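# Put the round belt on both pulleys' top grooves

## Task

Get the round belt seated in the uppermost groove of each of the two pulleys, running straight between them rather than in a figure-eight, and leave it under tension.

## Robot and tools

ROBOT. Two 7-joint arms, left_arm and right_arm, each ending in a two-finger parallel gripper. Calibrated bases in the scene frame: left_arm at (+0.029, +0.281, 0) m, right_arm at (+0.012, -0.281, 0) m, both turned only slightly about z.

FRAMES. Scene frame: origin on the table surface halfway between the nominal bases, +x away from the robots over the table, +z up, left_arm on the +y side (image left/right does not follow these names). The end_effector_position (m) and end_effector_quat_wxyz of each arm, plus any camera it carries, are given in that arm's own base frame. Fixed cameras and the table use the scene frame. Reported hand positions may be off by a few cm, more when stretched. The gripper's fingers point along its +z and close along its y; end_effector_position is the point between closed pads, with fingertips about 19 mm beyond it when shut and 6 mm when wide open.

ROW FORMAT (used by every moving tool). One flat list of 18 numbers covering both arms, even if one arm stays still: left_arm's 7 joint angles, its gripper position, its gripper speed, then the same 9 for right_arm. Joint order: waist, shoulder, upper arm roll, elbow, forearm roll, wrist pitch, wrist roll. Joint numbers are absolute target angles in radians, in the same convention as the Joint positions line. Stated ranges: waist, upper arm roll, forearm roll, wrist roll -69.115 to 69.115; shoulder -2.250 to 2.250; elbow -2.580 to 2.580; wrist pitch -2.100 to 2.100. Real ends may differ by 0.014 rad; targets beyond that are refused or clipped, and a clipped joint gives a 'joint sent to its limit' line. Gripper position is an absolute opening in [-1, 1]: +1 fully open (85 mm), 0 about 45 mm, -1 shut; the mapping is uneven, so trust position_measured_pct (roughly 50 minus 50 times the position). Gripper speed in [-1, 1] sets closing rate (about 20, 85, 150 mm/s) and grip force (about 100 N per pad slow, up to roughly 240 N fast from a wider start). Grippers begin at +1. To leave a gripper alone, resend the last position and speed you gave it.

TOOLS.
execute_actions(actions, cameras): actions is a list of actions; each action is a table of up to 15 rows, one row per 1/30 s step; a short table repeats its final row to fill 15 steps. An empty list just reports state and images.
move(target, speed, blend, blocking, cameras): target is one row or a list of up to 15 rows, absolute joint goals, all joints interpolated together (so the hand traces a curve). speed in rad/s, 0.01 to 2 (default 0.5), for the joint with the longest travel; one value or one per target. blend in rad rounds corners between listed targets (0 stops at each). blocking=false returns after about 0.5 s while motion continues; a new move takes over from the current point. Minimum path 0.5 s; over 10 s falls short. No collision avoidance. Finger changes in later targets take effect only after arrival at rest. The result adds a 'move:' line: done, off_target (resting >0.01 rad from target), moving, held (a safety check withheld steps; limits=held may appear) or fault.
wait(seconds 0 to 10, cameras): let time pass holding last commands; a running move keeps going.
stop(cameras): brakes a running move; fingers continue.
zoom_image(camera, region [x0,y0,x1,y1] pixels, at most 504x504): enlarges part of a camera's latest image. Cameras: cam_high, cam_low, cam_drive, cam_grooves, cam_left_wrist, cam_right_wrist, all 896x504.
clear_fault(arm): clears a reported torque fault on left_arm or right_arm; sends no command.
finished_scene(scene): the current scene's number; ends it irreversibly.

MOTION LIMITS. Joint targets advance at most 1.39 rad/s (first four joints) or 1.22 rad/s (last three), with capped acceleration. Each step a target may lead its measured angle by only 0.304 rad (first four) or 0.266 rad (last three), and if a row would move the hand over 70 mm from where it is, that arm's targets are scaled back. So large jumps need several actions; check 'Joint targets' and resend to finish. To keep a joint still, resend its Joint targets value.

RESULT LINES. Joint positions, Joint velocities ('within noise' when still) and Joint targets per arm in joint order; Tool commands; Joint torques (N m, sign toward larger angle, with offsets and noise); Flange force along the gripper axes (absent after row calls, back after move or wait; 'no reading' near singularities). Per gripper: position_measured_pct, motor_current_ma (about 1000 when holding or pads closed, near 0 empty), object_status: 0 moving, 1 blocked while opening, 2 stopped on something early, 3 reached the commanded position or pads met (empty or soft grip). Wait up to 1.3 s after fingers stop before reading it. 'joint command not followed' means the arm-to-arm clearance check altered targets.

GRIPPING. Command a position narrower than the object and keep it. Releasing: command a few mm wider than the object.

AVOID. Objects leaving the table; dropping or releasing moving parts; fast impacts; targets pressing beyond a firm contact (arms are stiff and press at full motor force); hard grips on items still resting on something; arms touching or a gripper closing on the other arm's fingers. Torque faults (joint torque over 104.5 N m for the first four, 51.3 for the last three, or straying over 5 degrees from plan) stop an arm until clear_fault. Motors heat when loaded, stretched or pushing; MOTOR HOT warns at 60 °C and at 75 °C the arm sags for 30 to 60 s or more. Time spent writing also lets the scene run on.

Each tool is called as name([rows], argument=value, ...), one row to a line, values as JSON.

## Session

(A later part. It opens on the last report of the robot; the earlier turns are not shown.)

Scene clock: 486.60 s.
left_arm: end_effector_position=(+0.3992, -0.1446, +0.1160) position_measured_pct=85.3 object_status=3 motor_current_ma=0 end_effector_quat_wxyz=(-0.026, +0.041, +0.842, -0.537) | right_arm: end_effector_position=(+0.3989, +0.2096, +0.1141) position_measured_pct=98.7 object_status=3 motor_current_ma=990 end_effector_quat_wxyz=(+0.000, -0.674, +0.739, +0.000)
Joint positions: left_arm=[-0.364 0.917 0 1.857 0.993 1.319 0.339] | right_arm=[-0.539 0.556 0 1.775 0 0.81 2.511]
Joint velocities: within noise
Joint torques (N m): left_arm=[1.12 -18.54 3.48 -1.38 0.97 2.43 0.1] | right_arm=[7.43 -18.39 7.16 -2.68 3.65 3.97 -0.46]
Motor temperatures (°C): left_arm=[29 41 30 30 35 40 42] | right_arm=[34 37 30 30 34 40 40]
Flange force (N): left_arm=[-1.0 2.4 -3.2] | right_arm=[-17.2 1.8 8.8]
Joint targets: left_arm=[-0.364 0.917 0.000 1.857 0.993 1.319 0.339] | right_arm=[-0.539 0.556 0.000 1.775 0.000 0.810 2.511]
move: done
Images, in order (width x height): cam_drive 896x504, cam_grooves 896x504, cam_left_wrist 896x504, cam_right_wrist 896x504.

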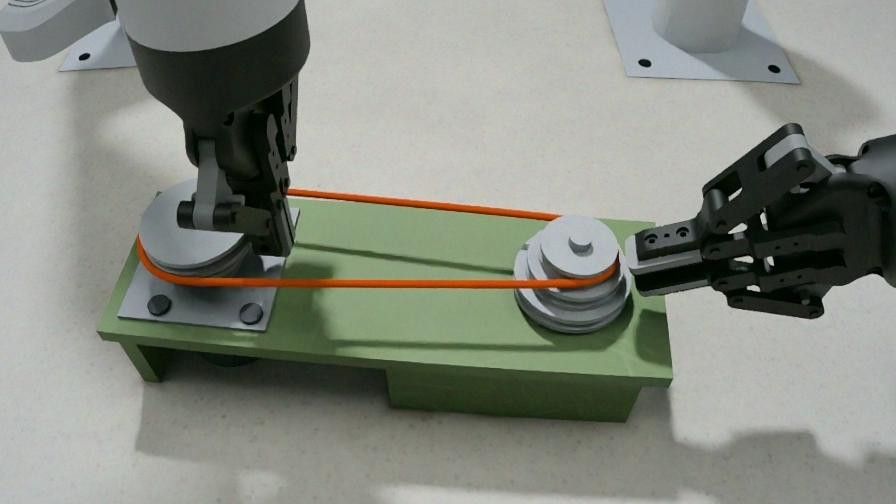

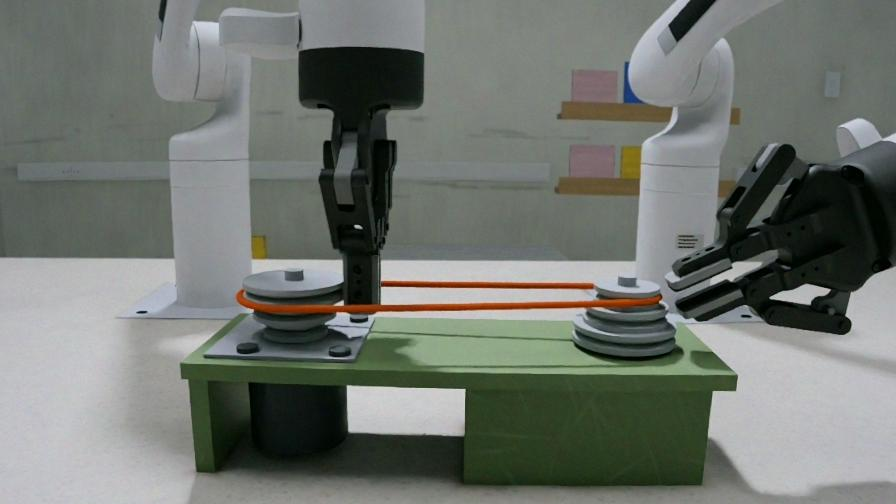

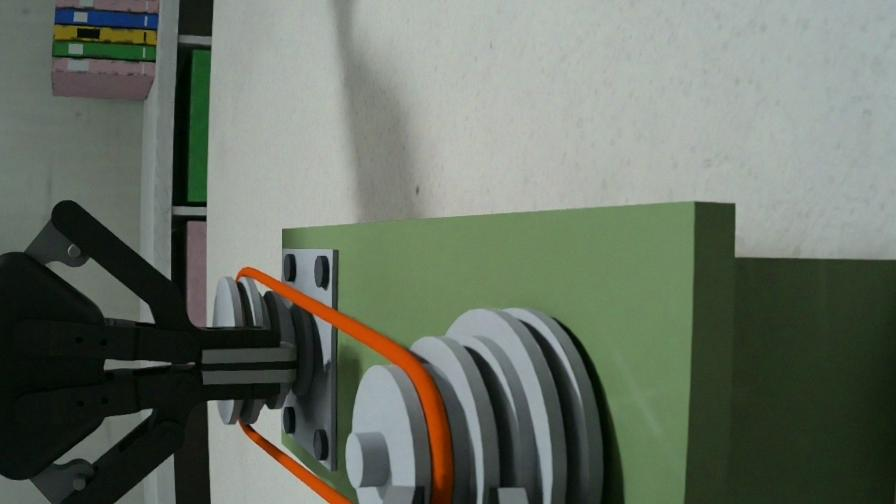

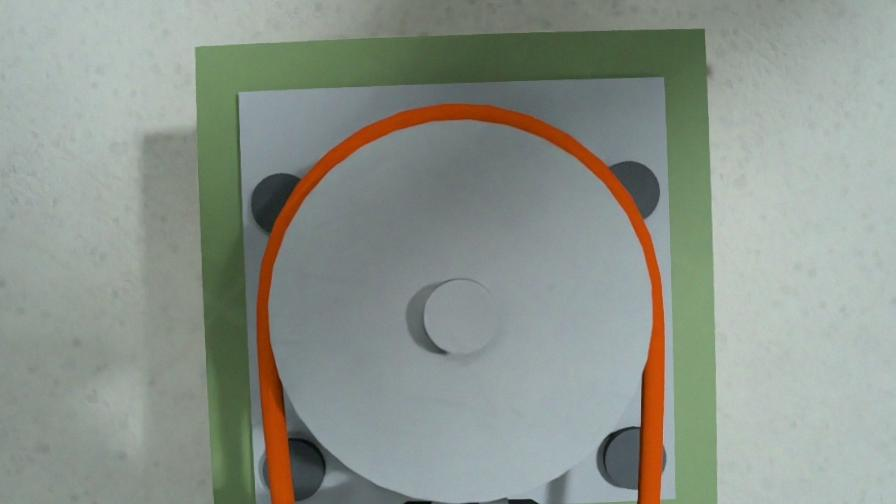

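move([
  [-0.3641,0.9169,0,1.8567,0.9929,1.3192,0.339,-0.7,-0.5,-0.5848,0.5818,0,1.7245,0,0.8353,2.465,-1,-0.5],
  [-0.3641,0.9169,0,1.8567,0.9929,1.3192,0.339,-0.7,-0.5,-0.5848,0.4748,0,1.6211,0,1.0457,2.465,-1,-0.5],
  [-0.3641,0.9169,0,1.8567,0.9929,1.3192,0.339,-0.7,-0.5,-0.5148,0.5278,0,1.6026,0,1.0112,2.607,-1,-0.5],
], speed=[0.05,0.2,0.2])

zoom_image(camera="cam_grooves", region=[220, 240, 420, 370])

zoom_image(camera="cam_left_wrist", region=[150, 200, 400, 500])

Scene clock: 499.07 s.
left_arm: end_effector_position=(+0.3992, -0.1446, +0.1160) position_measured_pct=85.3 object_status=3 motor_current_ma=0 end_effector_quat_wxyz=(-0.026, +0.041, +0.842, -0.537) | right_arm: end_effector_position=(+0.4286, +0.2139, +0.1702) position_measured_pct=98.7 object_status=3 motor_current_ma=990 end_effector_quat_wxyz=(+0.000, +0.700, -0.714, +0.000)
Joint positions: left_arm=[-0.364 0.917 0 1.857 0.993 1.319 0.339] | right_arm=[-0.515 0.528 0 1.603 0 1.011 2.607]
Joint velocities: within noise
Joint torques (N m): left_arm=[1.07 -18.5 3.41 -1.34 1 2.39 0.08] | right_arm=[0.17 -18.2 -0.16 -8.58 0.4 0.07 -0.39]
Motor temperatures (°C): left_arm=[29 41 30 30 35 40 42] | right_arm=[34 37 30 30 34 40 40]
Flange force (N): left_arm=[-1.3 2.3 -3.4] | right_arm=[1.8 2.1 2.1]
Joint targets: left_arm=[-0.364 0.917 0.000 1.857 0.993 1.319 0.339] | right_arm=[-0.515 0.528 0.000 1.603 0.000 1.011 2.607]
move: done

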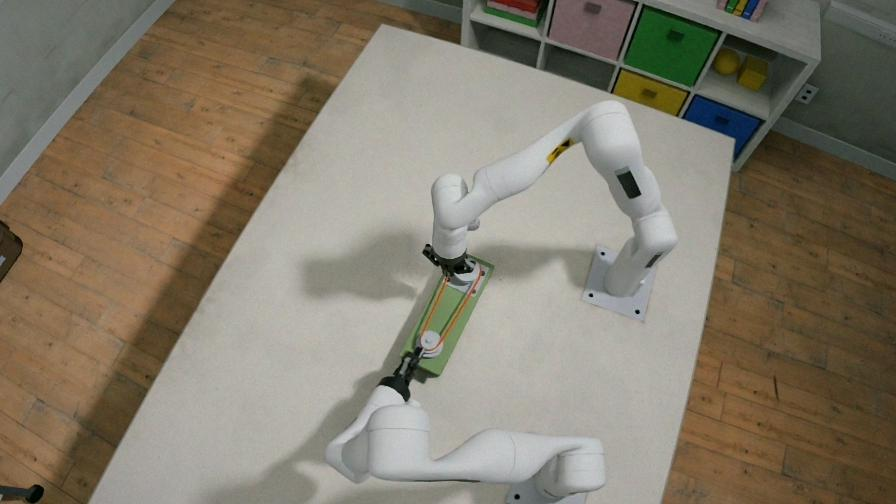

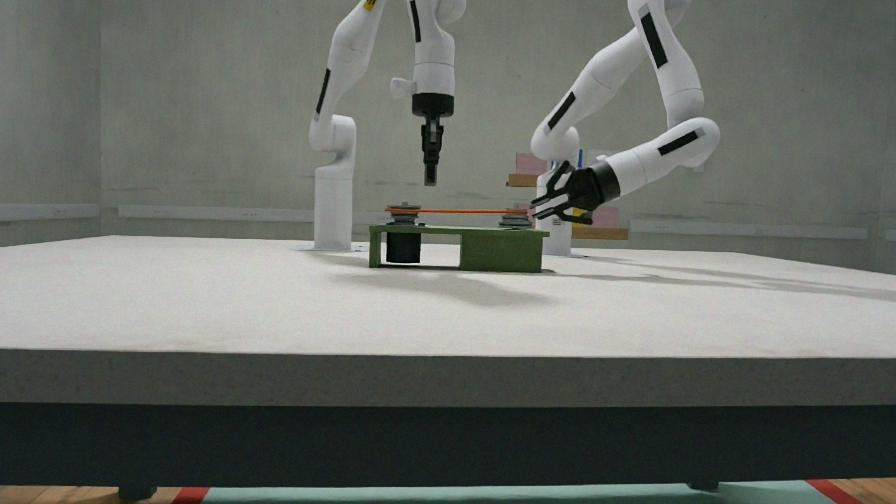

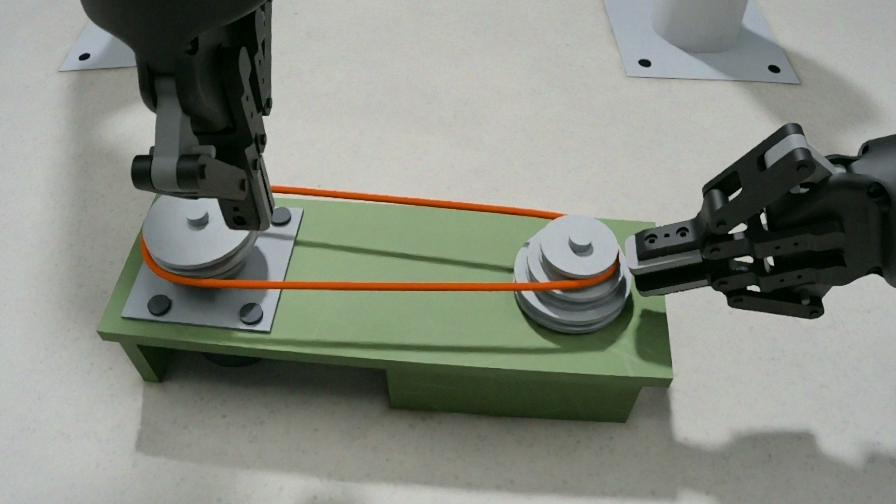

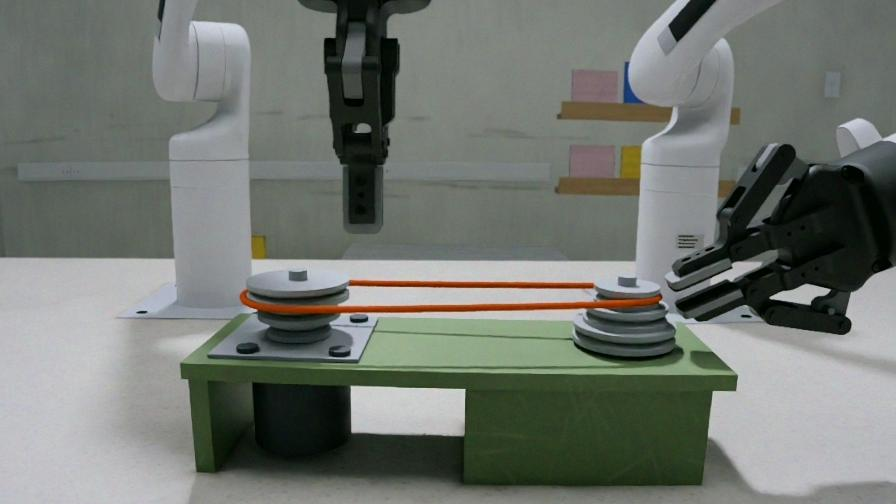

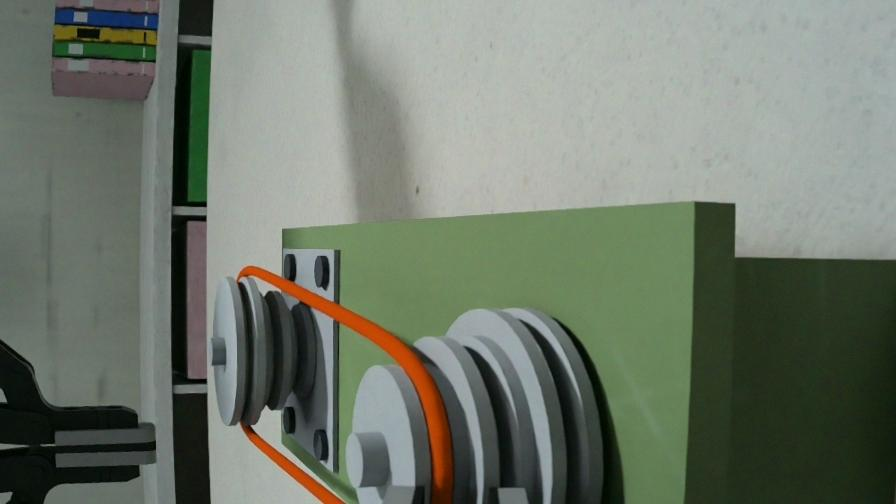

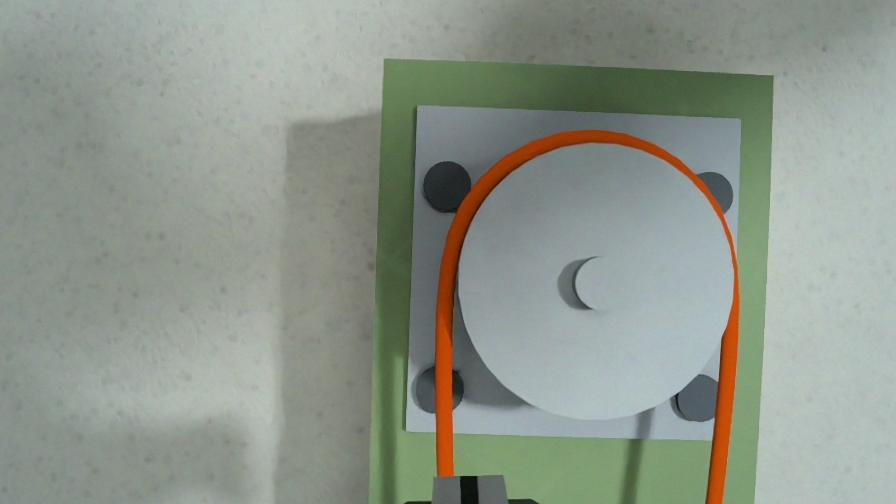

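Scaled by 2.520.

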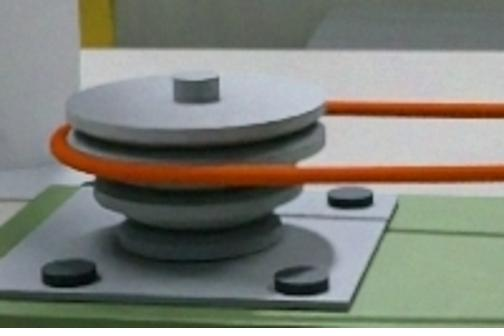

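Scaled by 1.680 from the camera's 896x504 image, which has a finer 1280x720 frame.

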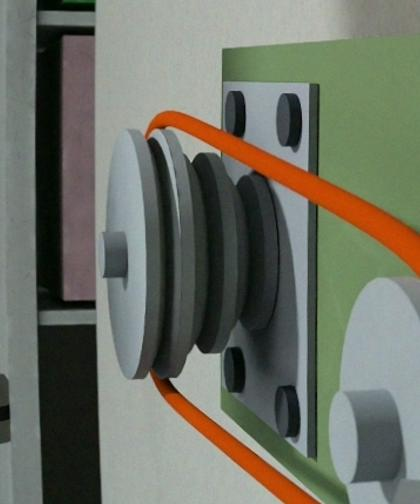

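move([
  [-0.3641,0.9169,0,1.8567,0.9929,1.3192,0.339,-0.7,-0.5,-0.507,0.5402,0,1.5803,0,1.0211,2.6146,-0.6,0],
  [-0.3641,0.9169,0,1.8567,0.9929,1.3192,0.339,-0.7,-0.5,-0.507,0.6135,0,1.6484,0,0.8797,2.6146,-0.6,0],
  [-0.3641,0.9169,0,1.8567,0.9929,1.3192,0.339,-0.7,-0.5,-0.507,0.6135,0,1.6484,0,0.8797,2.6146,-1,-0.5],
], speed=[0.1,0.15,0.1], cameras=["cam_drive","cam_grooves","cam_right_wrist"])

zoom_image(camera="cam_grooves", region=[220, 240, 420, 370])

Scene clock: 506.47 s.
left_arm: end_effector_position=(+0.3992, -0.1446, +0.1160) position_measured_pct=85.3 object_status=3 motor_current_ma=0 end_effector_quat_wxyz=(-0.026, +0.041, +0.842, -0.537) | right_arm: end_effector_position=(+0.4356, +0.2135, +0.1172) position_measured_pct=96.5 object_status=0 motor_current_ma=1000 end_effector_quat_wxyz=(+0.000, +0.700, -0.714, +0.000)
Joint positions: left_arm=[-0.364 0.917 0 1.857 0.993 1.319 0.339] | right_arm=[-0.507 0.613 0 1.648 0 0.88 2.615]
Joint velocities: within noise
Joint torques (N m): left_arm=[0.98 -18.37 3.33 -1.32 1.04 2.42 0.04] | right_arm=[0.14 -18.91 0.01 -7.94 0.41 0.07 -0.37]
Motor temperatures (°C): left_arm=[29 41 30 30 35 40 42] | right_arm=[34 37 30 30 34 40 40]
Flange force (N): left_arm=[-1.4 1.9 -3.3] | right_arm=[1.9 2.6 1.8]
Joint targets: left_arm=[-0.364 0.917 0.000 1.857 0.993 1.319 0.339] | right_arm=[-0.507 0.613 0.000 1.648 0.000 0.880 2.615]
move: done
Images, in order (width x height): cam_drive 896x504, cam_grooves 896x504, cam_right_wrist 896x504.

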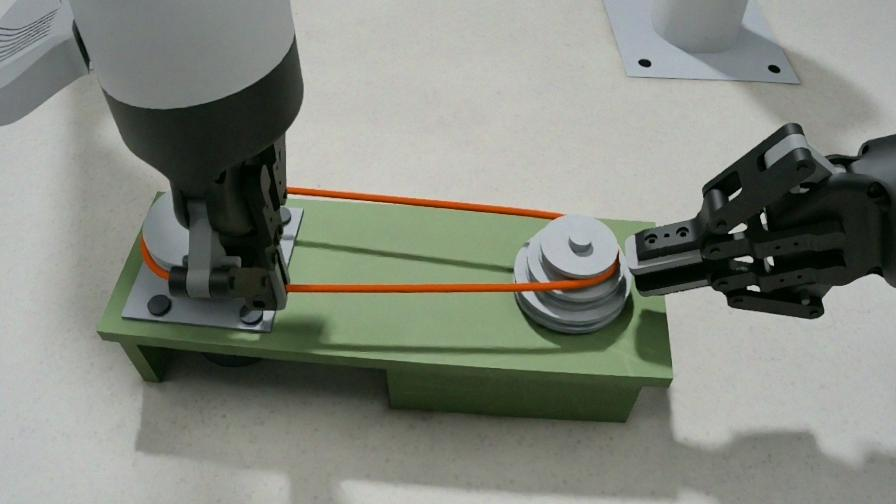

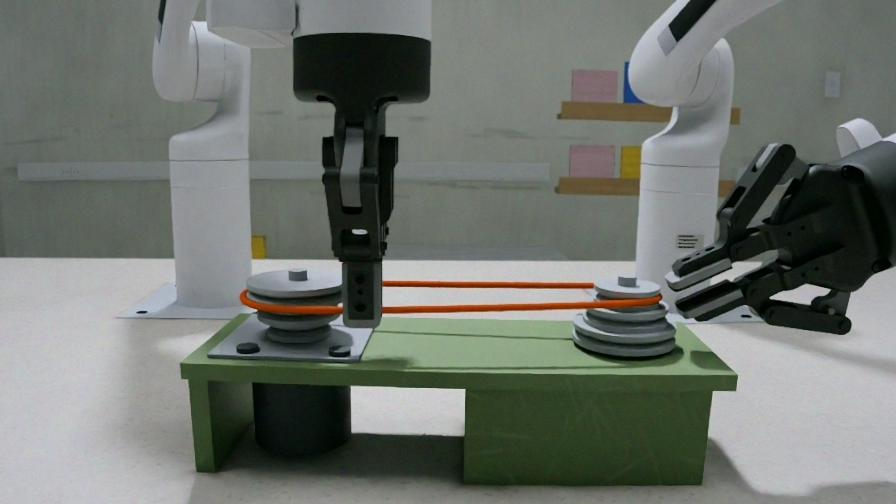

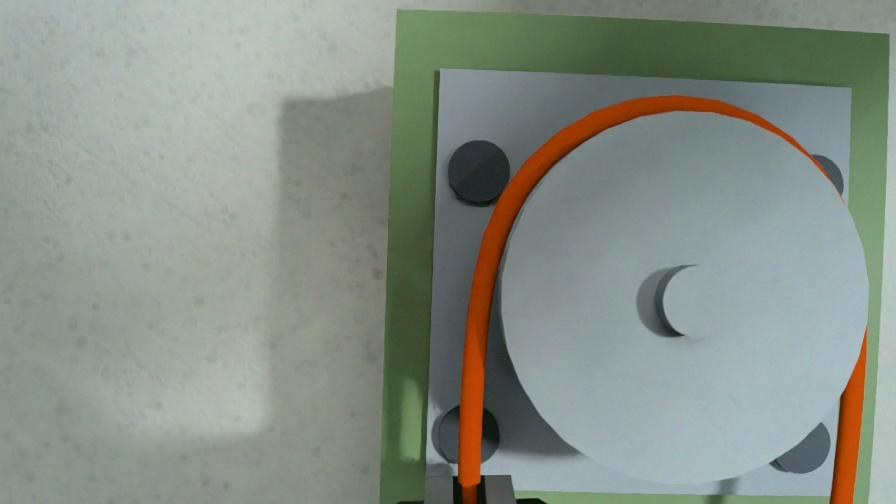

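Scaled by 2.520.

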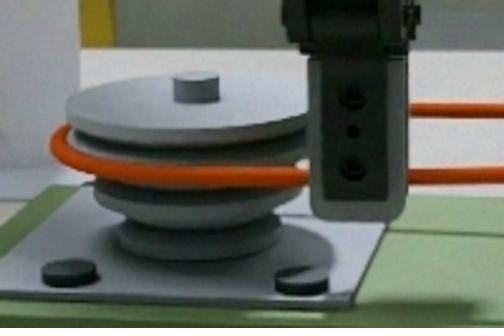

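move(target=[-0.3641,0.9169,0,1.8567,0.9929,1.3192,0.339,-0.7,-0.5,-0.507,0.5956,0,1.6351,0,0.9109,2.6146,-1,-0.5], speed=0.03, cameras=["cam_drive","cam_grooves","cam_right_wrist"])

zoom_image(camera="cam_grooves", region=[220, 240, 420, 370])

Scene clock: 510.53 s.
left_arm: end_effector_position=(+0.3992, -0.1446, +0.1160) position_measured_pct=85.3 object_status=3 motor_current_ma=0 end_effector_quat_wxyz=(-0.026, +0.041, +0.842, -0.537) | right_arm: end_effector_position=(+0.4355, +0.2135, +0.1291) position_measured_pct=96.5 object_status=2 motor_current_ma=1000 end_effector_quat_wxyz=(+0.000, +0.700, -0.714, +0.000)
Joint positions: left_arm=[-0.364 0.917 0 1.857 0.993 1.319 0.339] | right_arm=[-0.507 0.596 0 1.635 0 0.911 2.615]
Joint velocities: within noise
Joint torques (N m): left_arm=[1.04 -18.49 3.41 -1.38 1.01 2.41 0.16] | right_arm=[0.08 -19 -0.13 -8.18 0.39 0.11 -0.41]
Motor temperatures (°C): left_arm=[29 41 30 30 35 40 42] | right_arm=[34 37 30 30 34 40 40]
Flange force (N): left_arm=[-0.9 2.3 -3.2] | right_arm=[2.0 2.3 2.4]
Joint targets: left_arm=[-0.364 0.917 0.000 1.857 0.993 1.319 0.339] | right_arm=[-0.507 0.596 0.000 1.635 0.000 0.911 2.615]
move: done
Images, in order (width x height): cam_drive 896x504, cam_grooves 896x504, cam_right_wrist 896x504.

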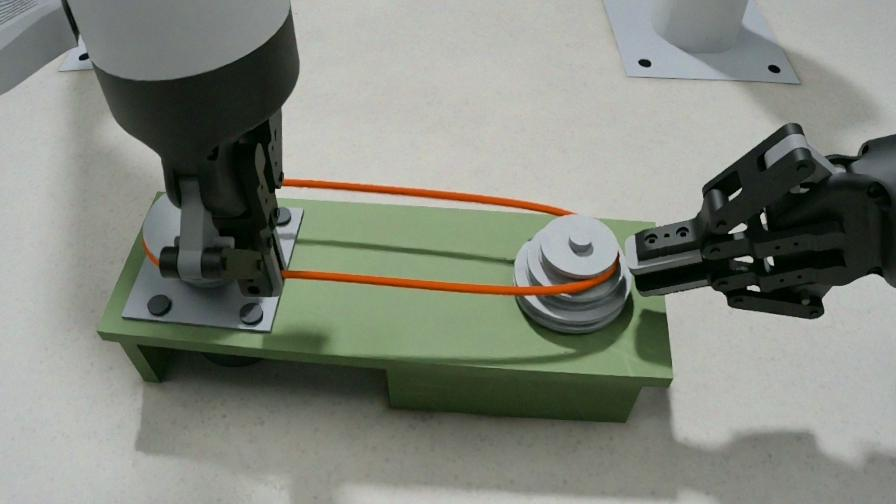

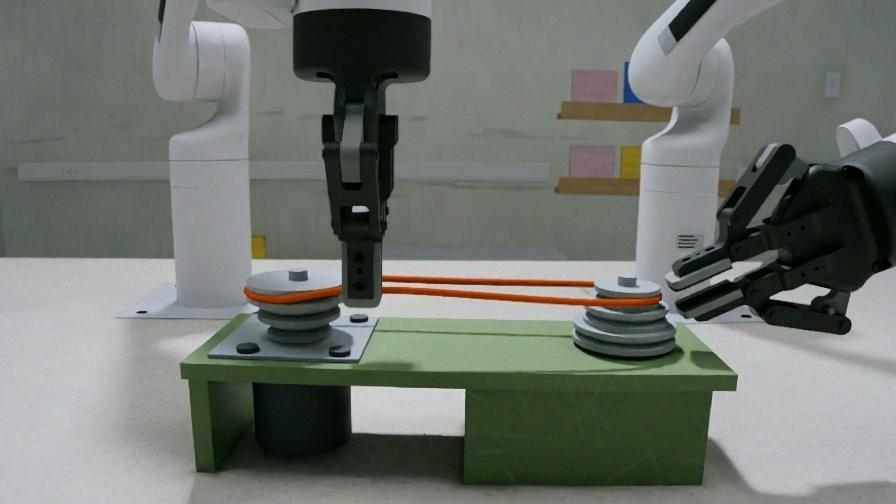

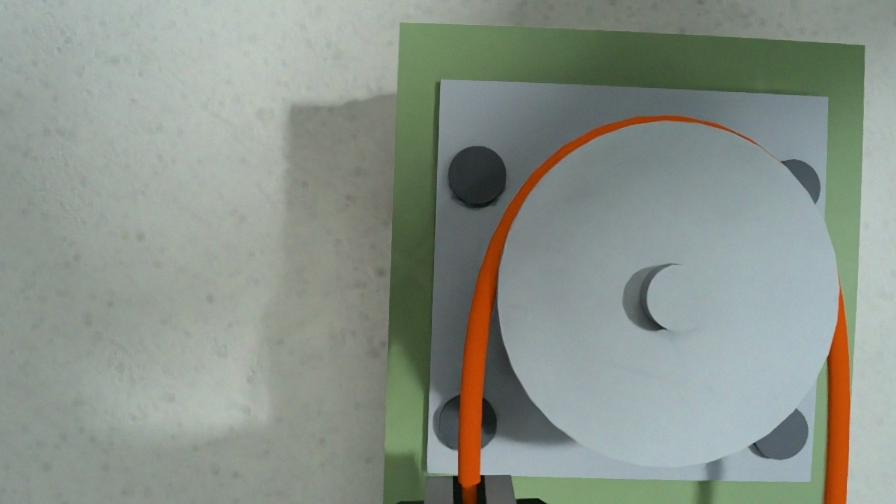

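Scaled by 2.520.

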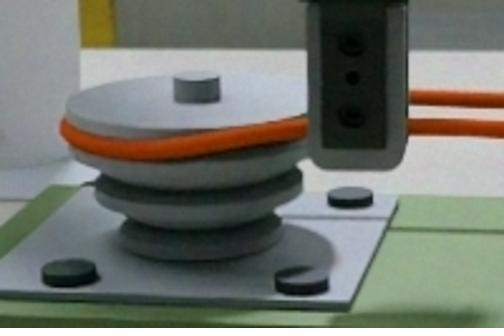

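move([
  [-0.3641,0.9169,0,1.8567,0.9929,1.3192,0.339,-0.7,-0.5,-0.507,0.6075,0,1.6440,0,0.890,2.6146,-1,-0.5],
  [-0.3641,0.9169,0,1.8567,0.9929,1.3192,0.339,-0.7,-0.5,-0.507,0.6075,0,1.6440,0,0.890,2.6146,-0.65,-0.5],
], speed=0.05, cameras=["cam_drive","cam_grooves","cam_right_wrist"])

zoom_image(camera="cam_grooves", region=[220, 240, 420, 370])

Scene clock: 514.17 s.
left_arm: end_effector_position=(+0.3992, -0.1446, +0.1160) position_measured_pct=85.3 object_status=3 motor_current_ma=0 end_effector_quat_wxyz=(-0.026, +0.041, +0.842, -0.537) | right_arm: end_effector_position=(+0.4356, +0.2135, +0.1212) position_measured_pct=82.3 object_status=0 motor_current_ma=0 end_effector_quat_wxyz=(+0.000, +0.700, -0.714, +0.000)
Joint positions: left_arm=[-0.364 0.917 0 1.857 0.993 1.319 0.339] | right_arm=[-0.507 0.607 0 1.644 0 0.89 2.615]
Joint velocities: within noise
Joint torques (N m): left_arm=[1.16 -18.52 3.42 -1.38 0.97 2.46 0.15] | right_arm=[0.11 -18.92 -0.02 -8.01 0.35 0.11 -0.39]
Motor temperatures (°C): left_arm=[29 41 30 30 35 40 42] | right_arm=[34 37 30 30 34 40 40]
Flange force (N): left_arm=[-0.9 2.4 -3.2] | right_arm=[2.0 2.5 2.1]
Joint targets: left_arm=[-0.364 0.917 0.000 1.857 0.993 1.319 0.339] | right_arm=[-0.507 0.607 0.000 1.644 0.000 0.890 2.615]
move: done
Images, in order (width x height): cam_drive 896x504, cam_grooves 896x504, cam_right_wrist 896x504.

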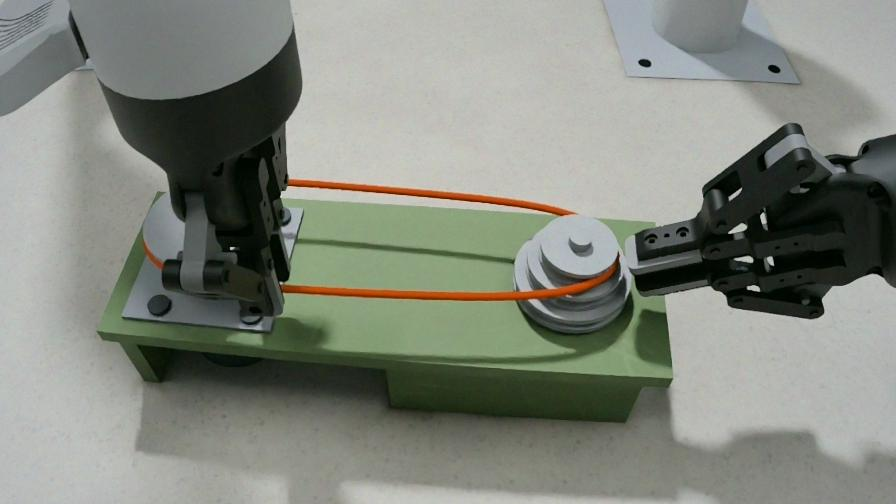

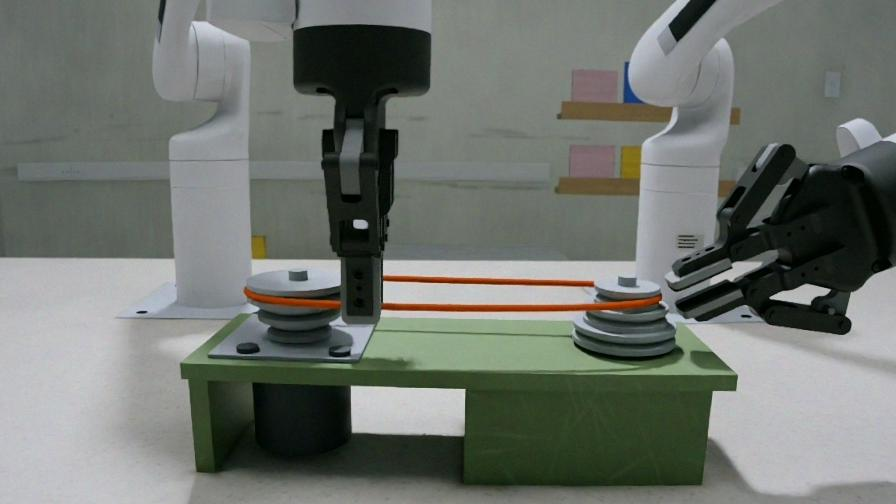

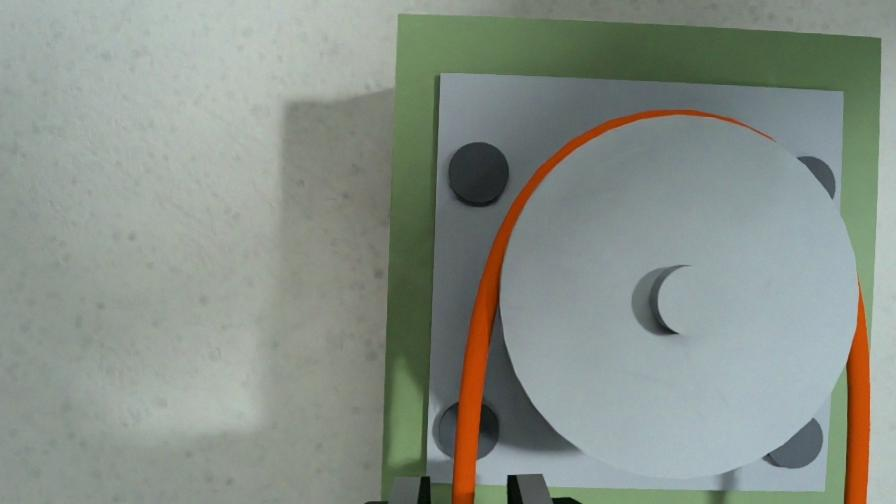

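Scaled by 2.520.

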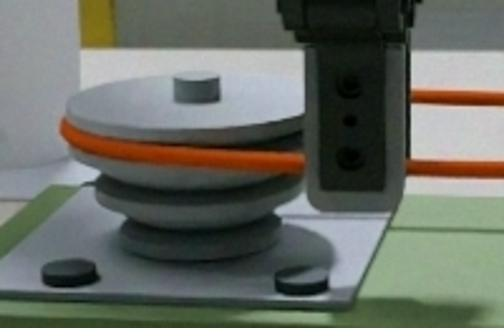

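move([
  [-0.3641,0.9169,0,1.8567,0.9929,1.3192,0.339,-0.7,-0.5,-0.507,0.5402,0,1.5803,0,1.0211,2.6146,-0.65,-0.5],
  [-0.3641,0.9169,0,1.8567,0.9929,1.3192,0.339,-0.7,-0.5,-0.5848,0.4748,0,1.6211,0,1.0457,2.465,-1,-0.5],
  [-0.3641,0.9169,0,1.8567,0.9929,1.3192,0.339,-0.7,-0.5,-0.5848,0.5818,0,1.7245,0,0.8353,2.465,-1,-0.5],
], speed=0.15, cameras=["cam_grooves"])

move(target=[-0.3641,0.9169,0,1.8567,0.9929,1.3192,0.339,-0.7,-0.5,-0.5389,0.5563,0,1.7751,0,0.8102,2.511,-1,-0.5], speed=0.02, cameras=["cam_drive","cam_grooves","cam_left_wrist","cam_right_wrist"])

zoom_image(camera="cam_grooves", region=[220, 240, 420, 370])

Scene clock: 522.90 s.
left_arm: end_effector_position=(+0.3992, -0.1446, +0.1160) position_measured_pct=85.3 object_status=3 motor_current_ma=0 end_effector_quat_wxyz=(-0.026, +0.041, +0.842, -0.537) | right_arm: end_effector_position=(+0.4009, +0.2356, +0.1141) position_measured_pct=98.7 object_status=3 motor_current_ma=990 end_effector_quat_wxyz=(+0.000, -0.674, +0.739, +0.000)
Joint positions: left_arm=[-0.364 0.917 0 1.857 0.993 1.319 0.339] | right_arm=[-0.585 0.582 0 1.724 0 0.835 2.465]
Joint velocities: within noise
Joint torques (N m): left_arm=[1.09 -18.4 3.38 -1.43 0.98 2.39 0.1] | right_arm=[0.08 -18.1 -0.06 -7.66 0.37 0.08 -0.4]
Motor temperatures (°C): left_arm=[29 41 30 30 35 40 42] | right_arm=[34 37 30 30 34 40 39]
Flange force (N): left_arm=[-0.9 2.0 -3.3] | right_arm=[2.3 2.0 1.8]
Joint targets: left_arm=[-0.364 0.917 0.000 1.857 0.993 1.319 0.339] | right_arm=[-0.585 0.582 0.000 1.724 0.000 0.835 2.465]
move: done
Images, in order (width x height): cam_grooves 896x504.

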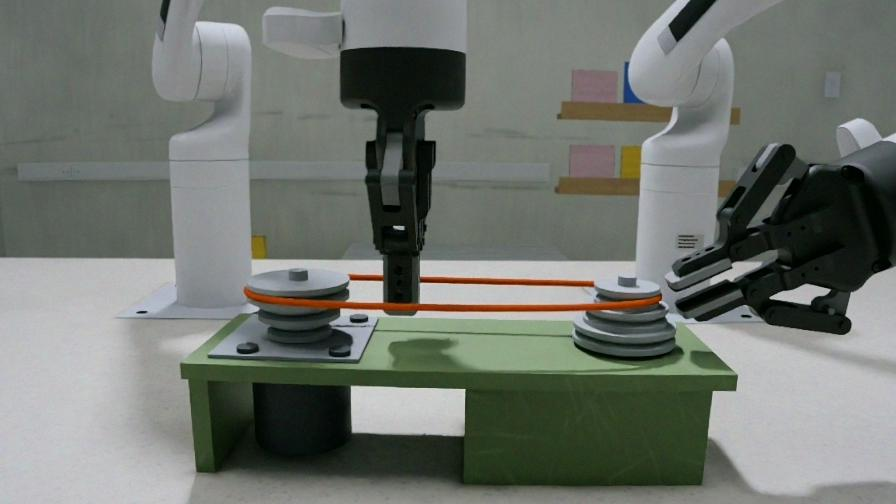

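Scene clock: 525.67 s.
left_arm: end_effector_position=(+0.3992, -0.1446, +0.1160) position_measured_pct=85.3 object_status=3 motor_current_ma=0 end_effector_quat_wxyz=(-0.026, +0.041, +0.842, -0.537) | right_arm: end_effector_position=(+0.3989, +0.2096, +0.1141) position_measured_pct=98.7 object_status=3 motor_current_ma=990 end_effector_quat_wxyz=(+0.000, -0.674, +0.739, +0.000)
Joint positions: left_arm=[-0.364 0.917 0 1.857 0.993 1.319 0.339] | right_arm=[-0.539 0.556 0 1.775 0 0.81 2.511]
Joint velocities: within noise
Joint torques (N m): left_arm=[1.05 -18.5 3.44 -1.28 1.02 2.49 0.1] | right_arm=[4.22 -17.81 3.93 -4.65 2.23 2.26 -0.46]
Motor temperatures (°C): left_arm=[29 41 30 30 35 40 42] | right_arm=[34 37 30 30 34 40 39]
Flange force (N): left_arm=[-1.3 2.4 -3.2] | right_arm=[-8.8 1.8 5.3]
Joint targets: left_arm=[-0.364 0.917 0.000 1.857 0.993 1.319 0.339] | right_arm=[-0.539 0.556 0.000 1.775 0.000 0.810 2.511]
move: done
Images, in order (width x height): cam_drive 896x504, cam_grooves 896x504, cam_left_wrist 896x504, cam_right_wrist 896x504.

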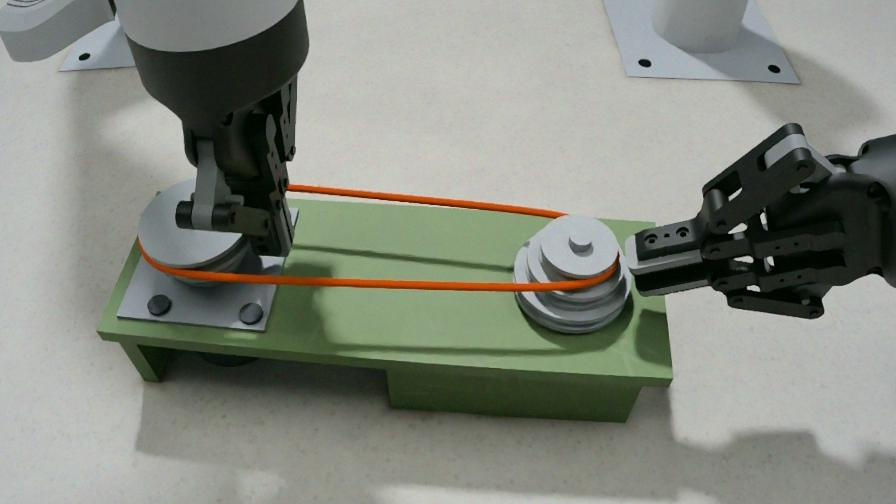

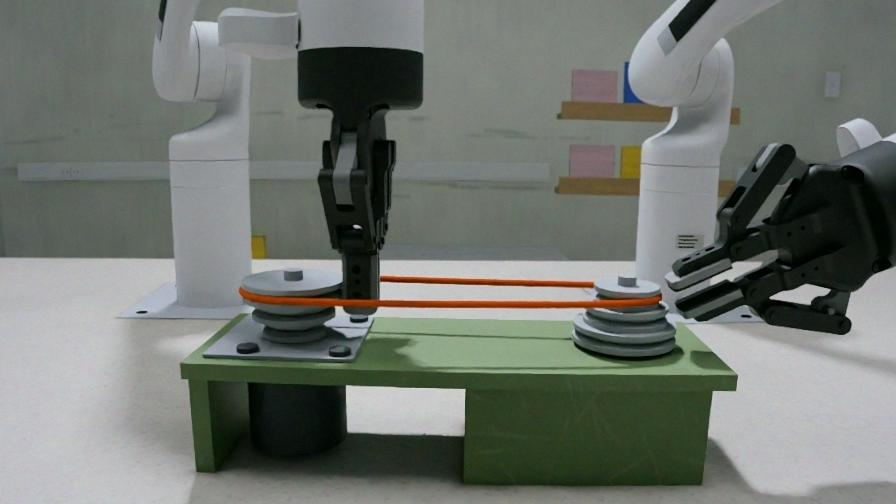

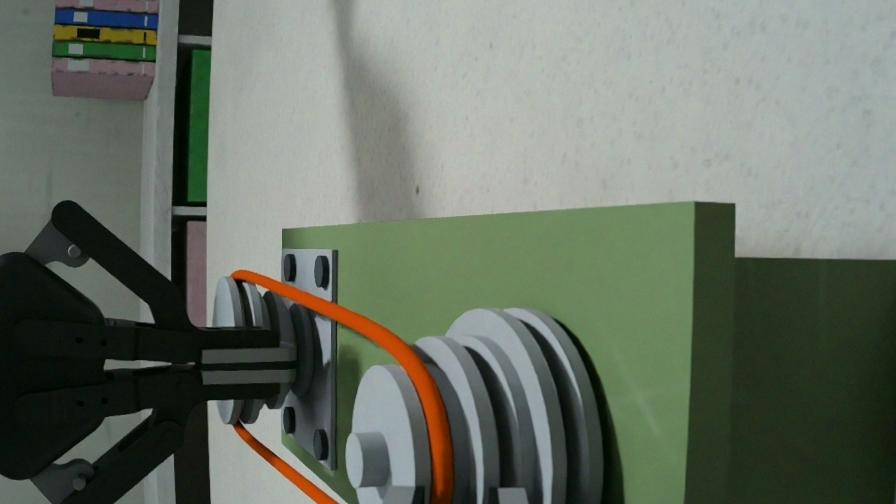

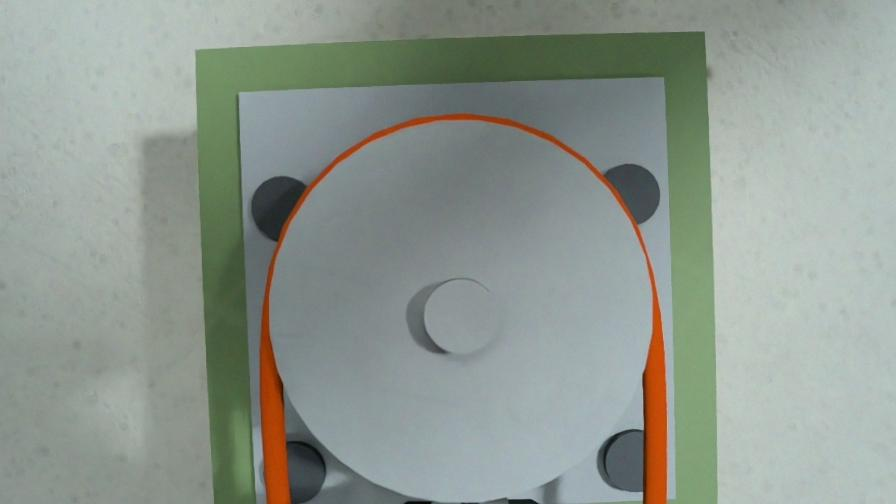

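Scaled by 2.520.

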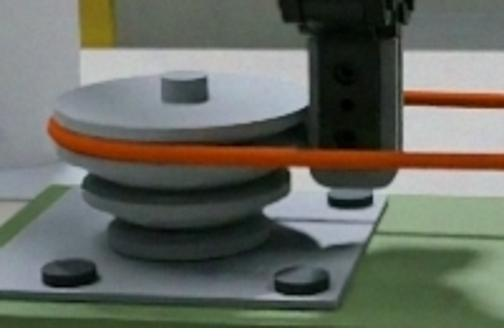

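move(target=[-0.3641,0.9169,0,1.8567,0.9929,1.3192,0.339,-0.7,-0.5,-0.5336,0.5534,0,1.7808,0,0.8073,2.516,-1,-0.5], speed=0.01, cameras=[])

move(target=[-0.3641,0.9169,0,1.8567,0.9929,1.3192,0.339,-0.7,-0.5,-0.5305,0.5517,0,1.7842,0,0.8056,2.519,-1,-0.5], speed=0.01, cameras=["cam_drive","cam_grooves","cam_right_wrist"])

Scene clock: 528.93 s.
left_arm: end_effector_position=(+0.3992, -0.1446, +0.1160) position_measured_pct=85.3 object_status=3 motor_current_ma=0 end_effector_quat_wxyz=(-0.026, +0.041, +0.842, -0.537) | right_arm: end_effector_position=(+0.3986, +0.2067, +0.1141) position_measured_pct=98.7 object_status=3 motor_current_ma=990 end_effector_quat_wxyz=(+0.000, -0.674, +0.739, +0.000)
Joint positions: left_arm=[-0.364 0.917 0 1.857 0.993 1.319 0.339] | right_arm=[-0.534 0.553 0 1.781 0 0.807 2.516]
Joint velocities: within noise
Joint torques (N m): left_arm=[1.18 -18.55 3.25 -1.3 1.01 2.45 0.09] | right_arm=[8.07 -18.5 8 -2.28 4.06 4.27 -0.51]
Motor temperatures (°C): left_arm=[29 41 30 30 35 40 42] | right_arm=[34 37 30 30 34 40 39]
Flange force (N): left_arm=[-1.3 2.5 -3.3] | right_arm=[-19.0 1.6 9.6]
Joint targets: left_arm=[-0.364 0.917 0.000 1.857 0.993 1.319 0.339] | right_arm=[-0.534 0.553 0.000 1.781 0.000 0.807 2.516]
move: done
No camera images: "cameras" was empty.

Scene clock: 529.63 s.
left_arm: end_effector_position=(+0.3992, -0.1446, +0.1160) position_measured_pct=85.3 object_status=3 motor_current_ma=0 end_effector_quat_wxyz=(-0.026, +0.041, +0.842, -0.537) | right_arm: end_effector_position=(+0.3984, +0.2050, +0.1141) position_measured_pct=98.7 object_status=3 motor_current_ma=990 end_effector_quat_wxyz=(+0.000, -0.674, +0.739, +0.000)
Joint positions: left_arm=[-0.364 0.917 0 1.857 0.993 1.319 0.339] | right_arm=[-0.531 0.552 0 1.784 0 0.806 2.519]
Joint velocities: within noise
Joint torques (N m): left_arm=[1.1 -18.45 3.43 -1.31 1 2.37 0.12] | right_arm=[17.46 -19.13 17.37 4.01 8.19 8.97 -0.5]
Motor temperatures (°C): left_arm=[29 41 30 30 35 40 42] | right_arm=[34 37 30 30 34 40 39]
Flange force (N): left_arm=[-1.2 2.3 -3.5] | right_arm=[-44.1 1.3 16.9]
Joint targets: left_arm=[-0.364 0.917 0.000 1.857 0.993 1.319 0.339] | right_arm=[-0.530 0.552 0.000 1.784 0.000 0.806 2.519]
move: done
Images, in order (width x height): cam_drive 896x504, cam_grooves 896x504, cam_right_wrist 896x504.

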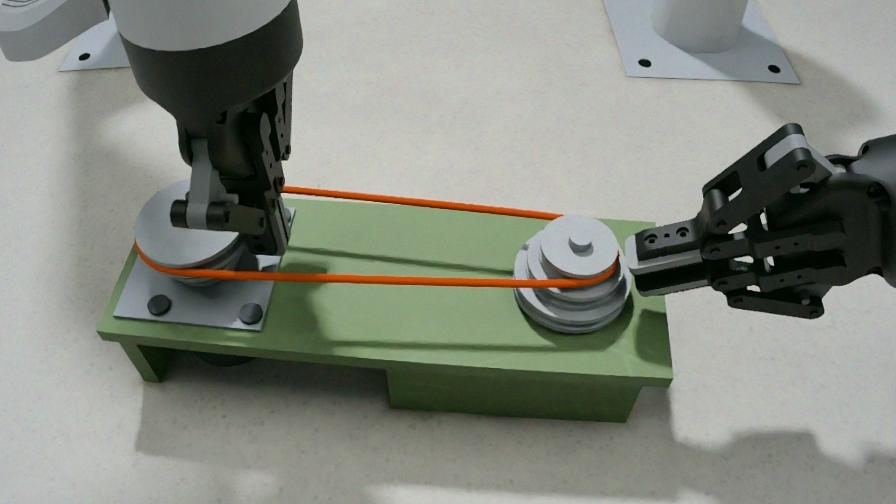

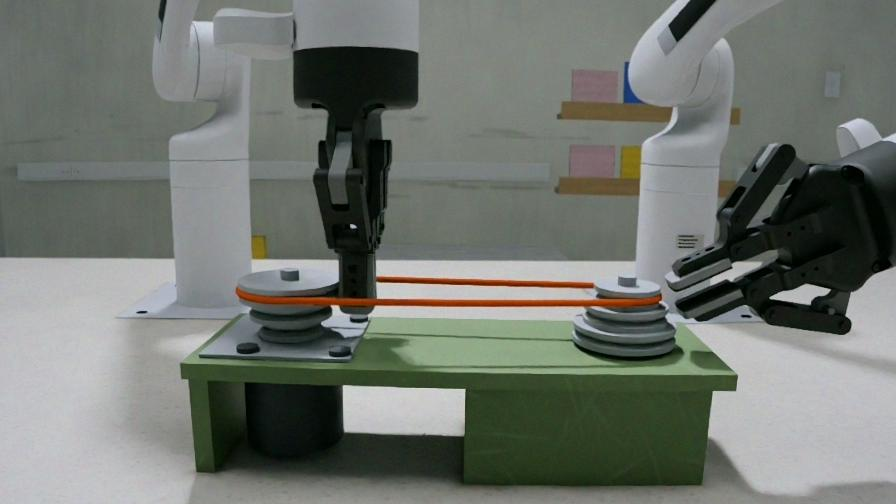

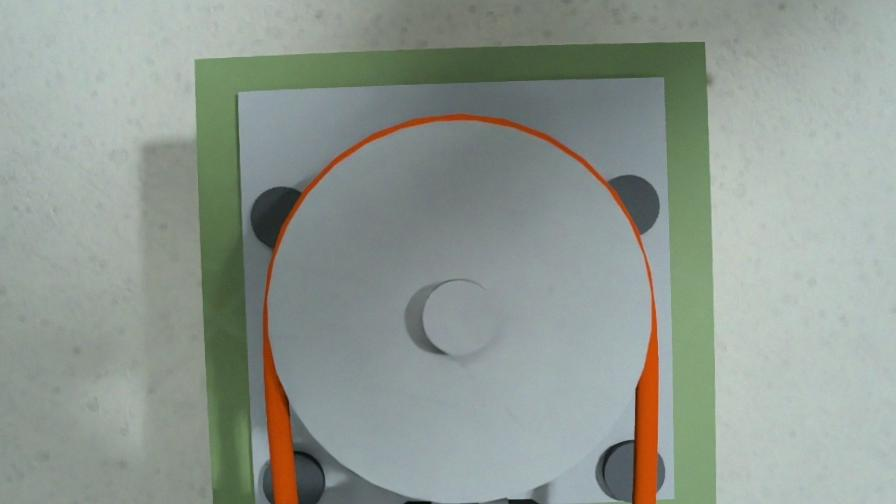

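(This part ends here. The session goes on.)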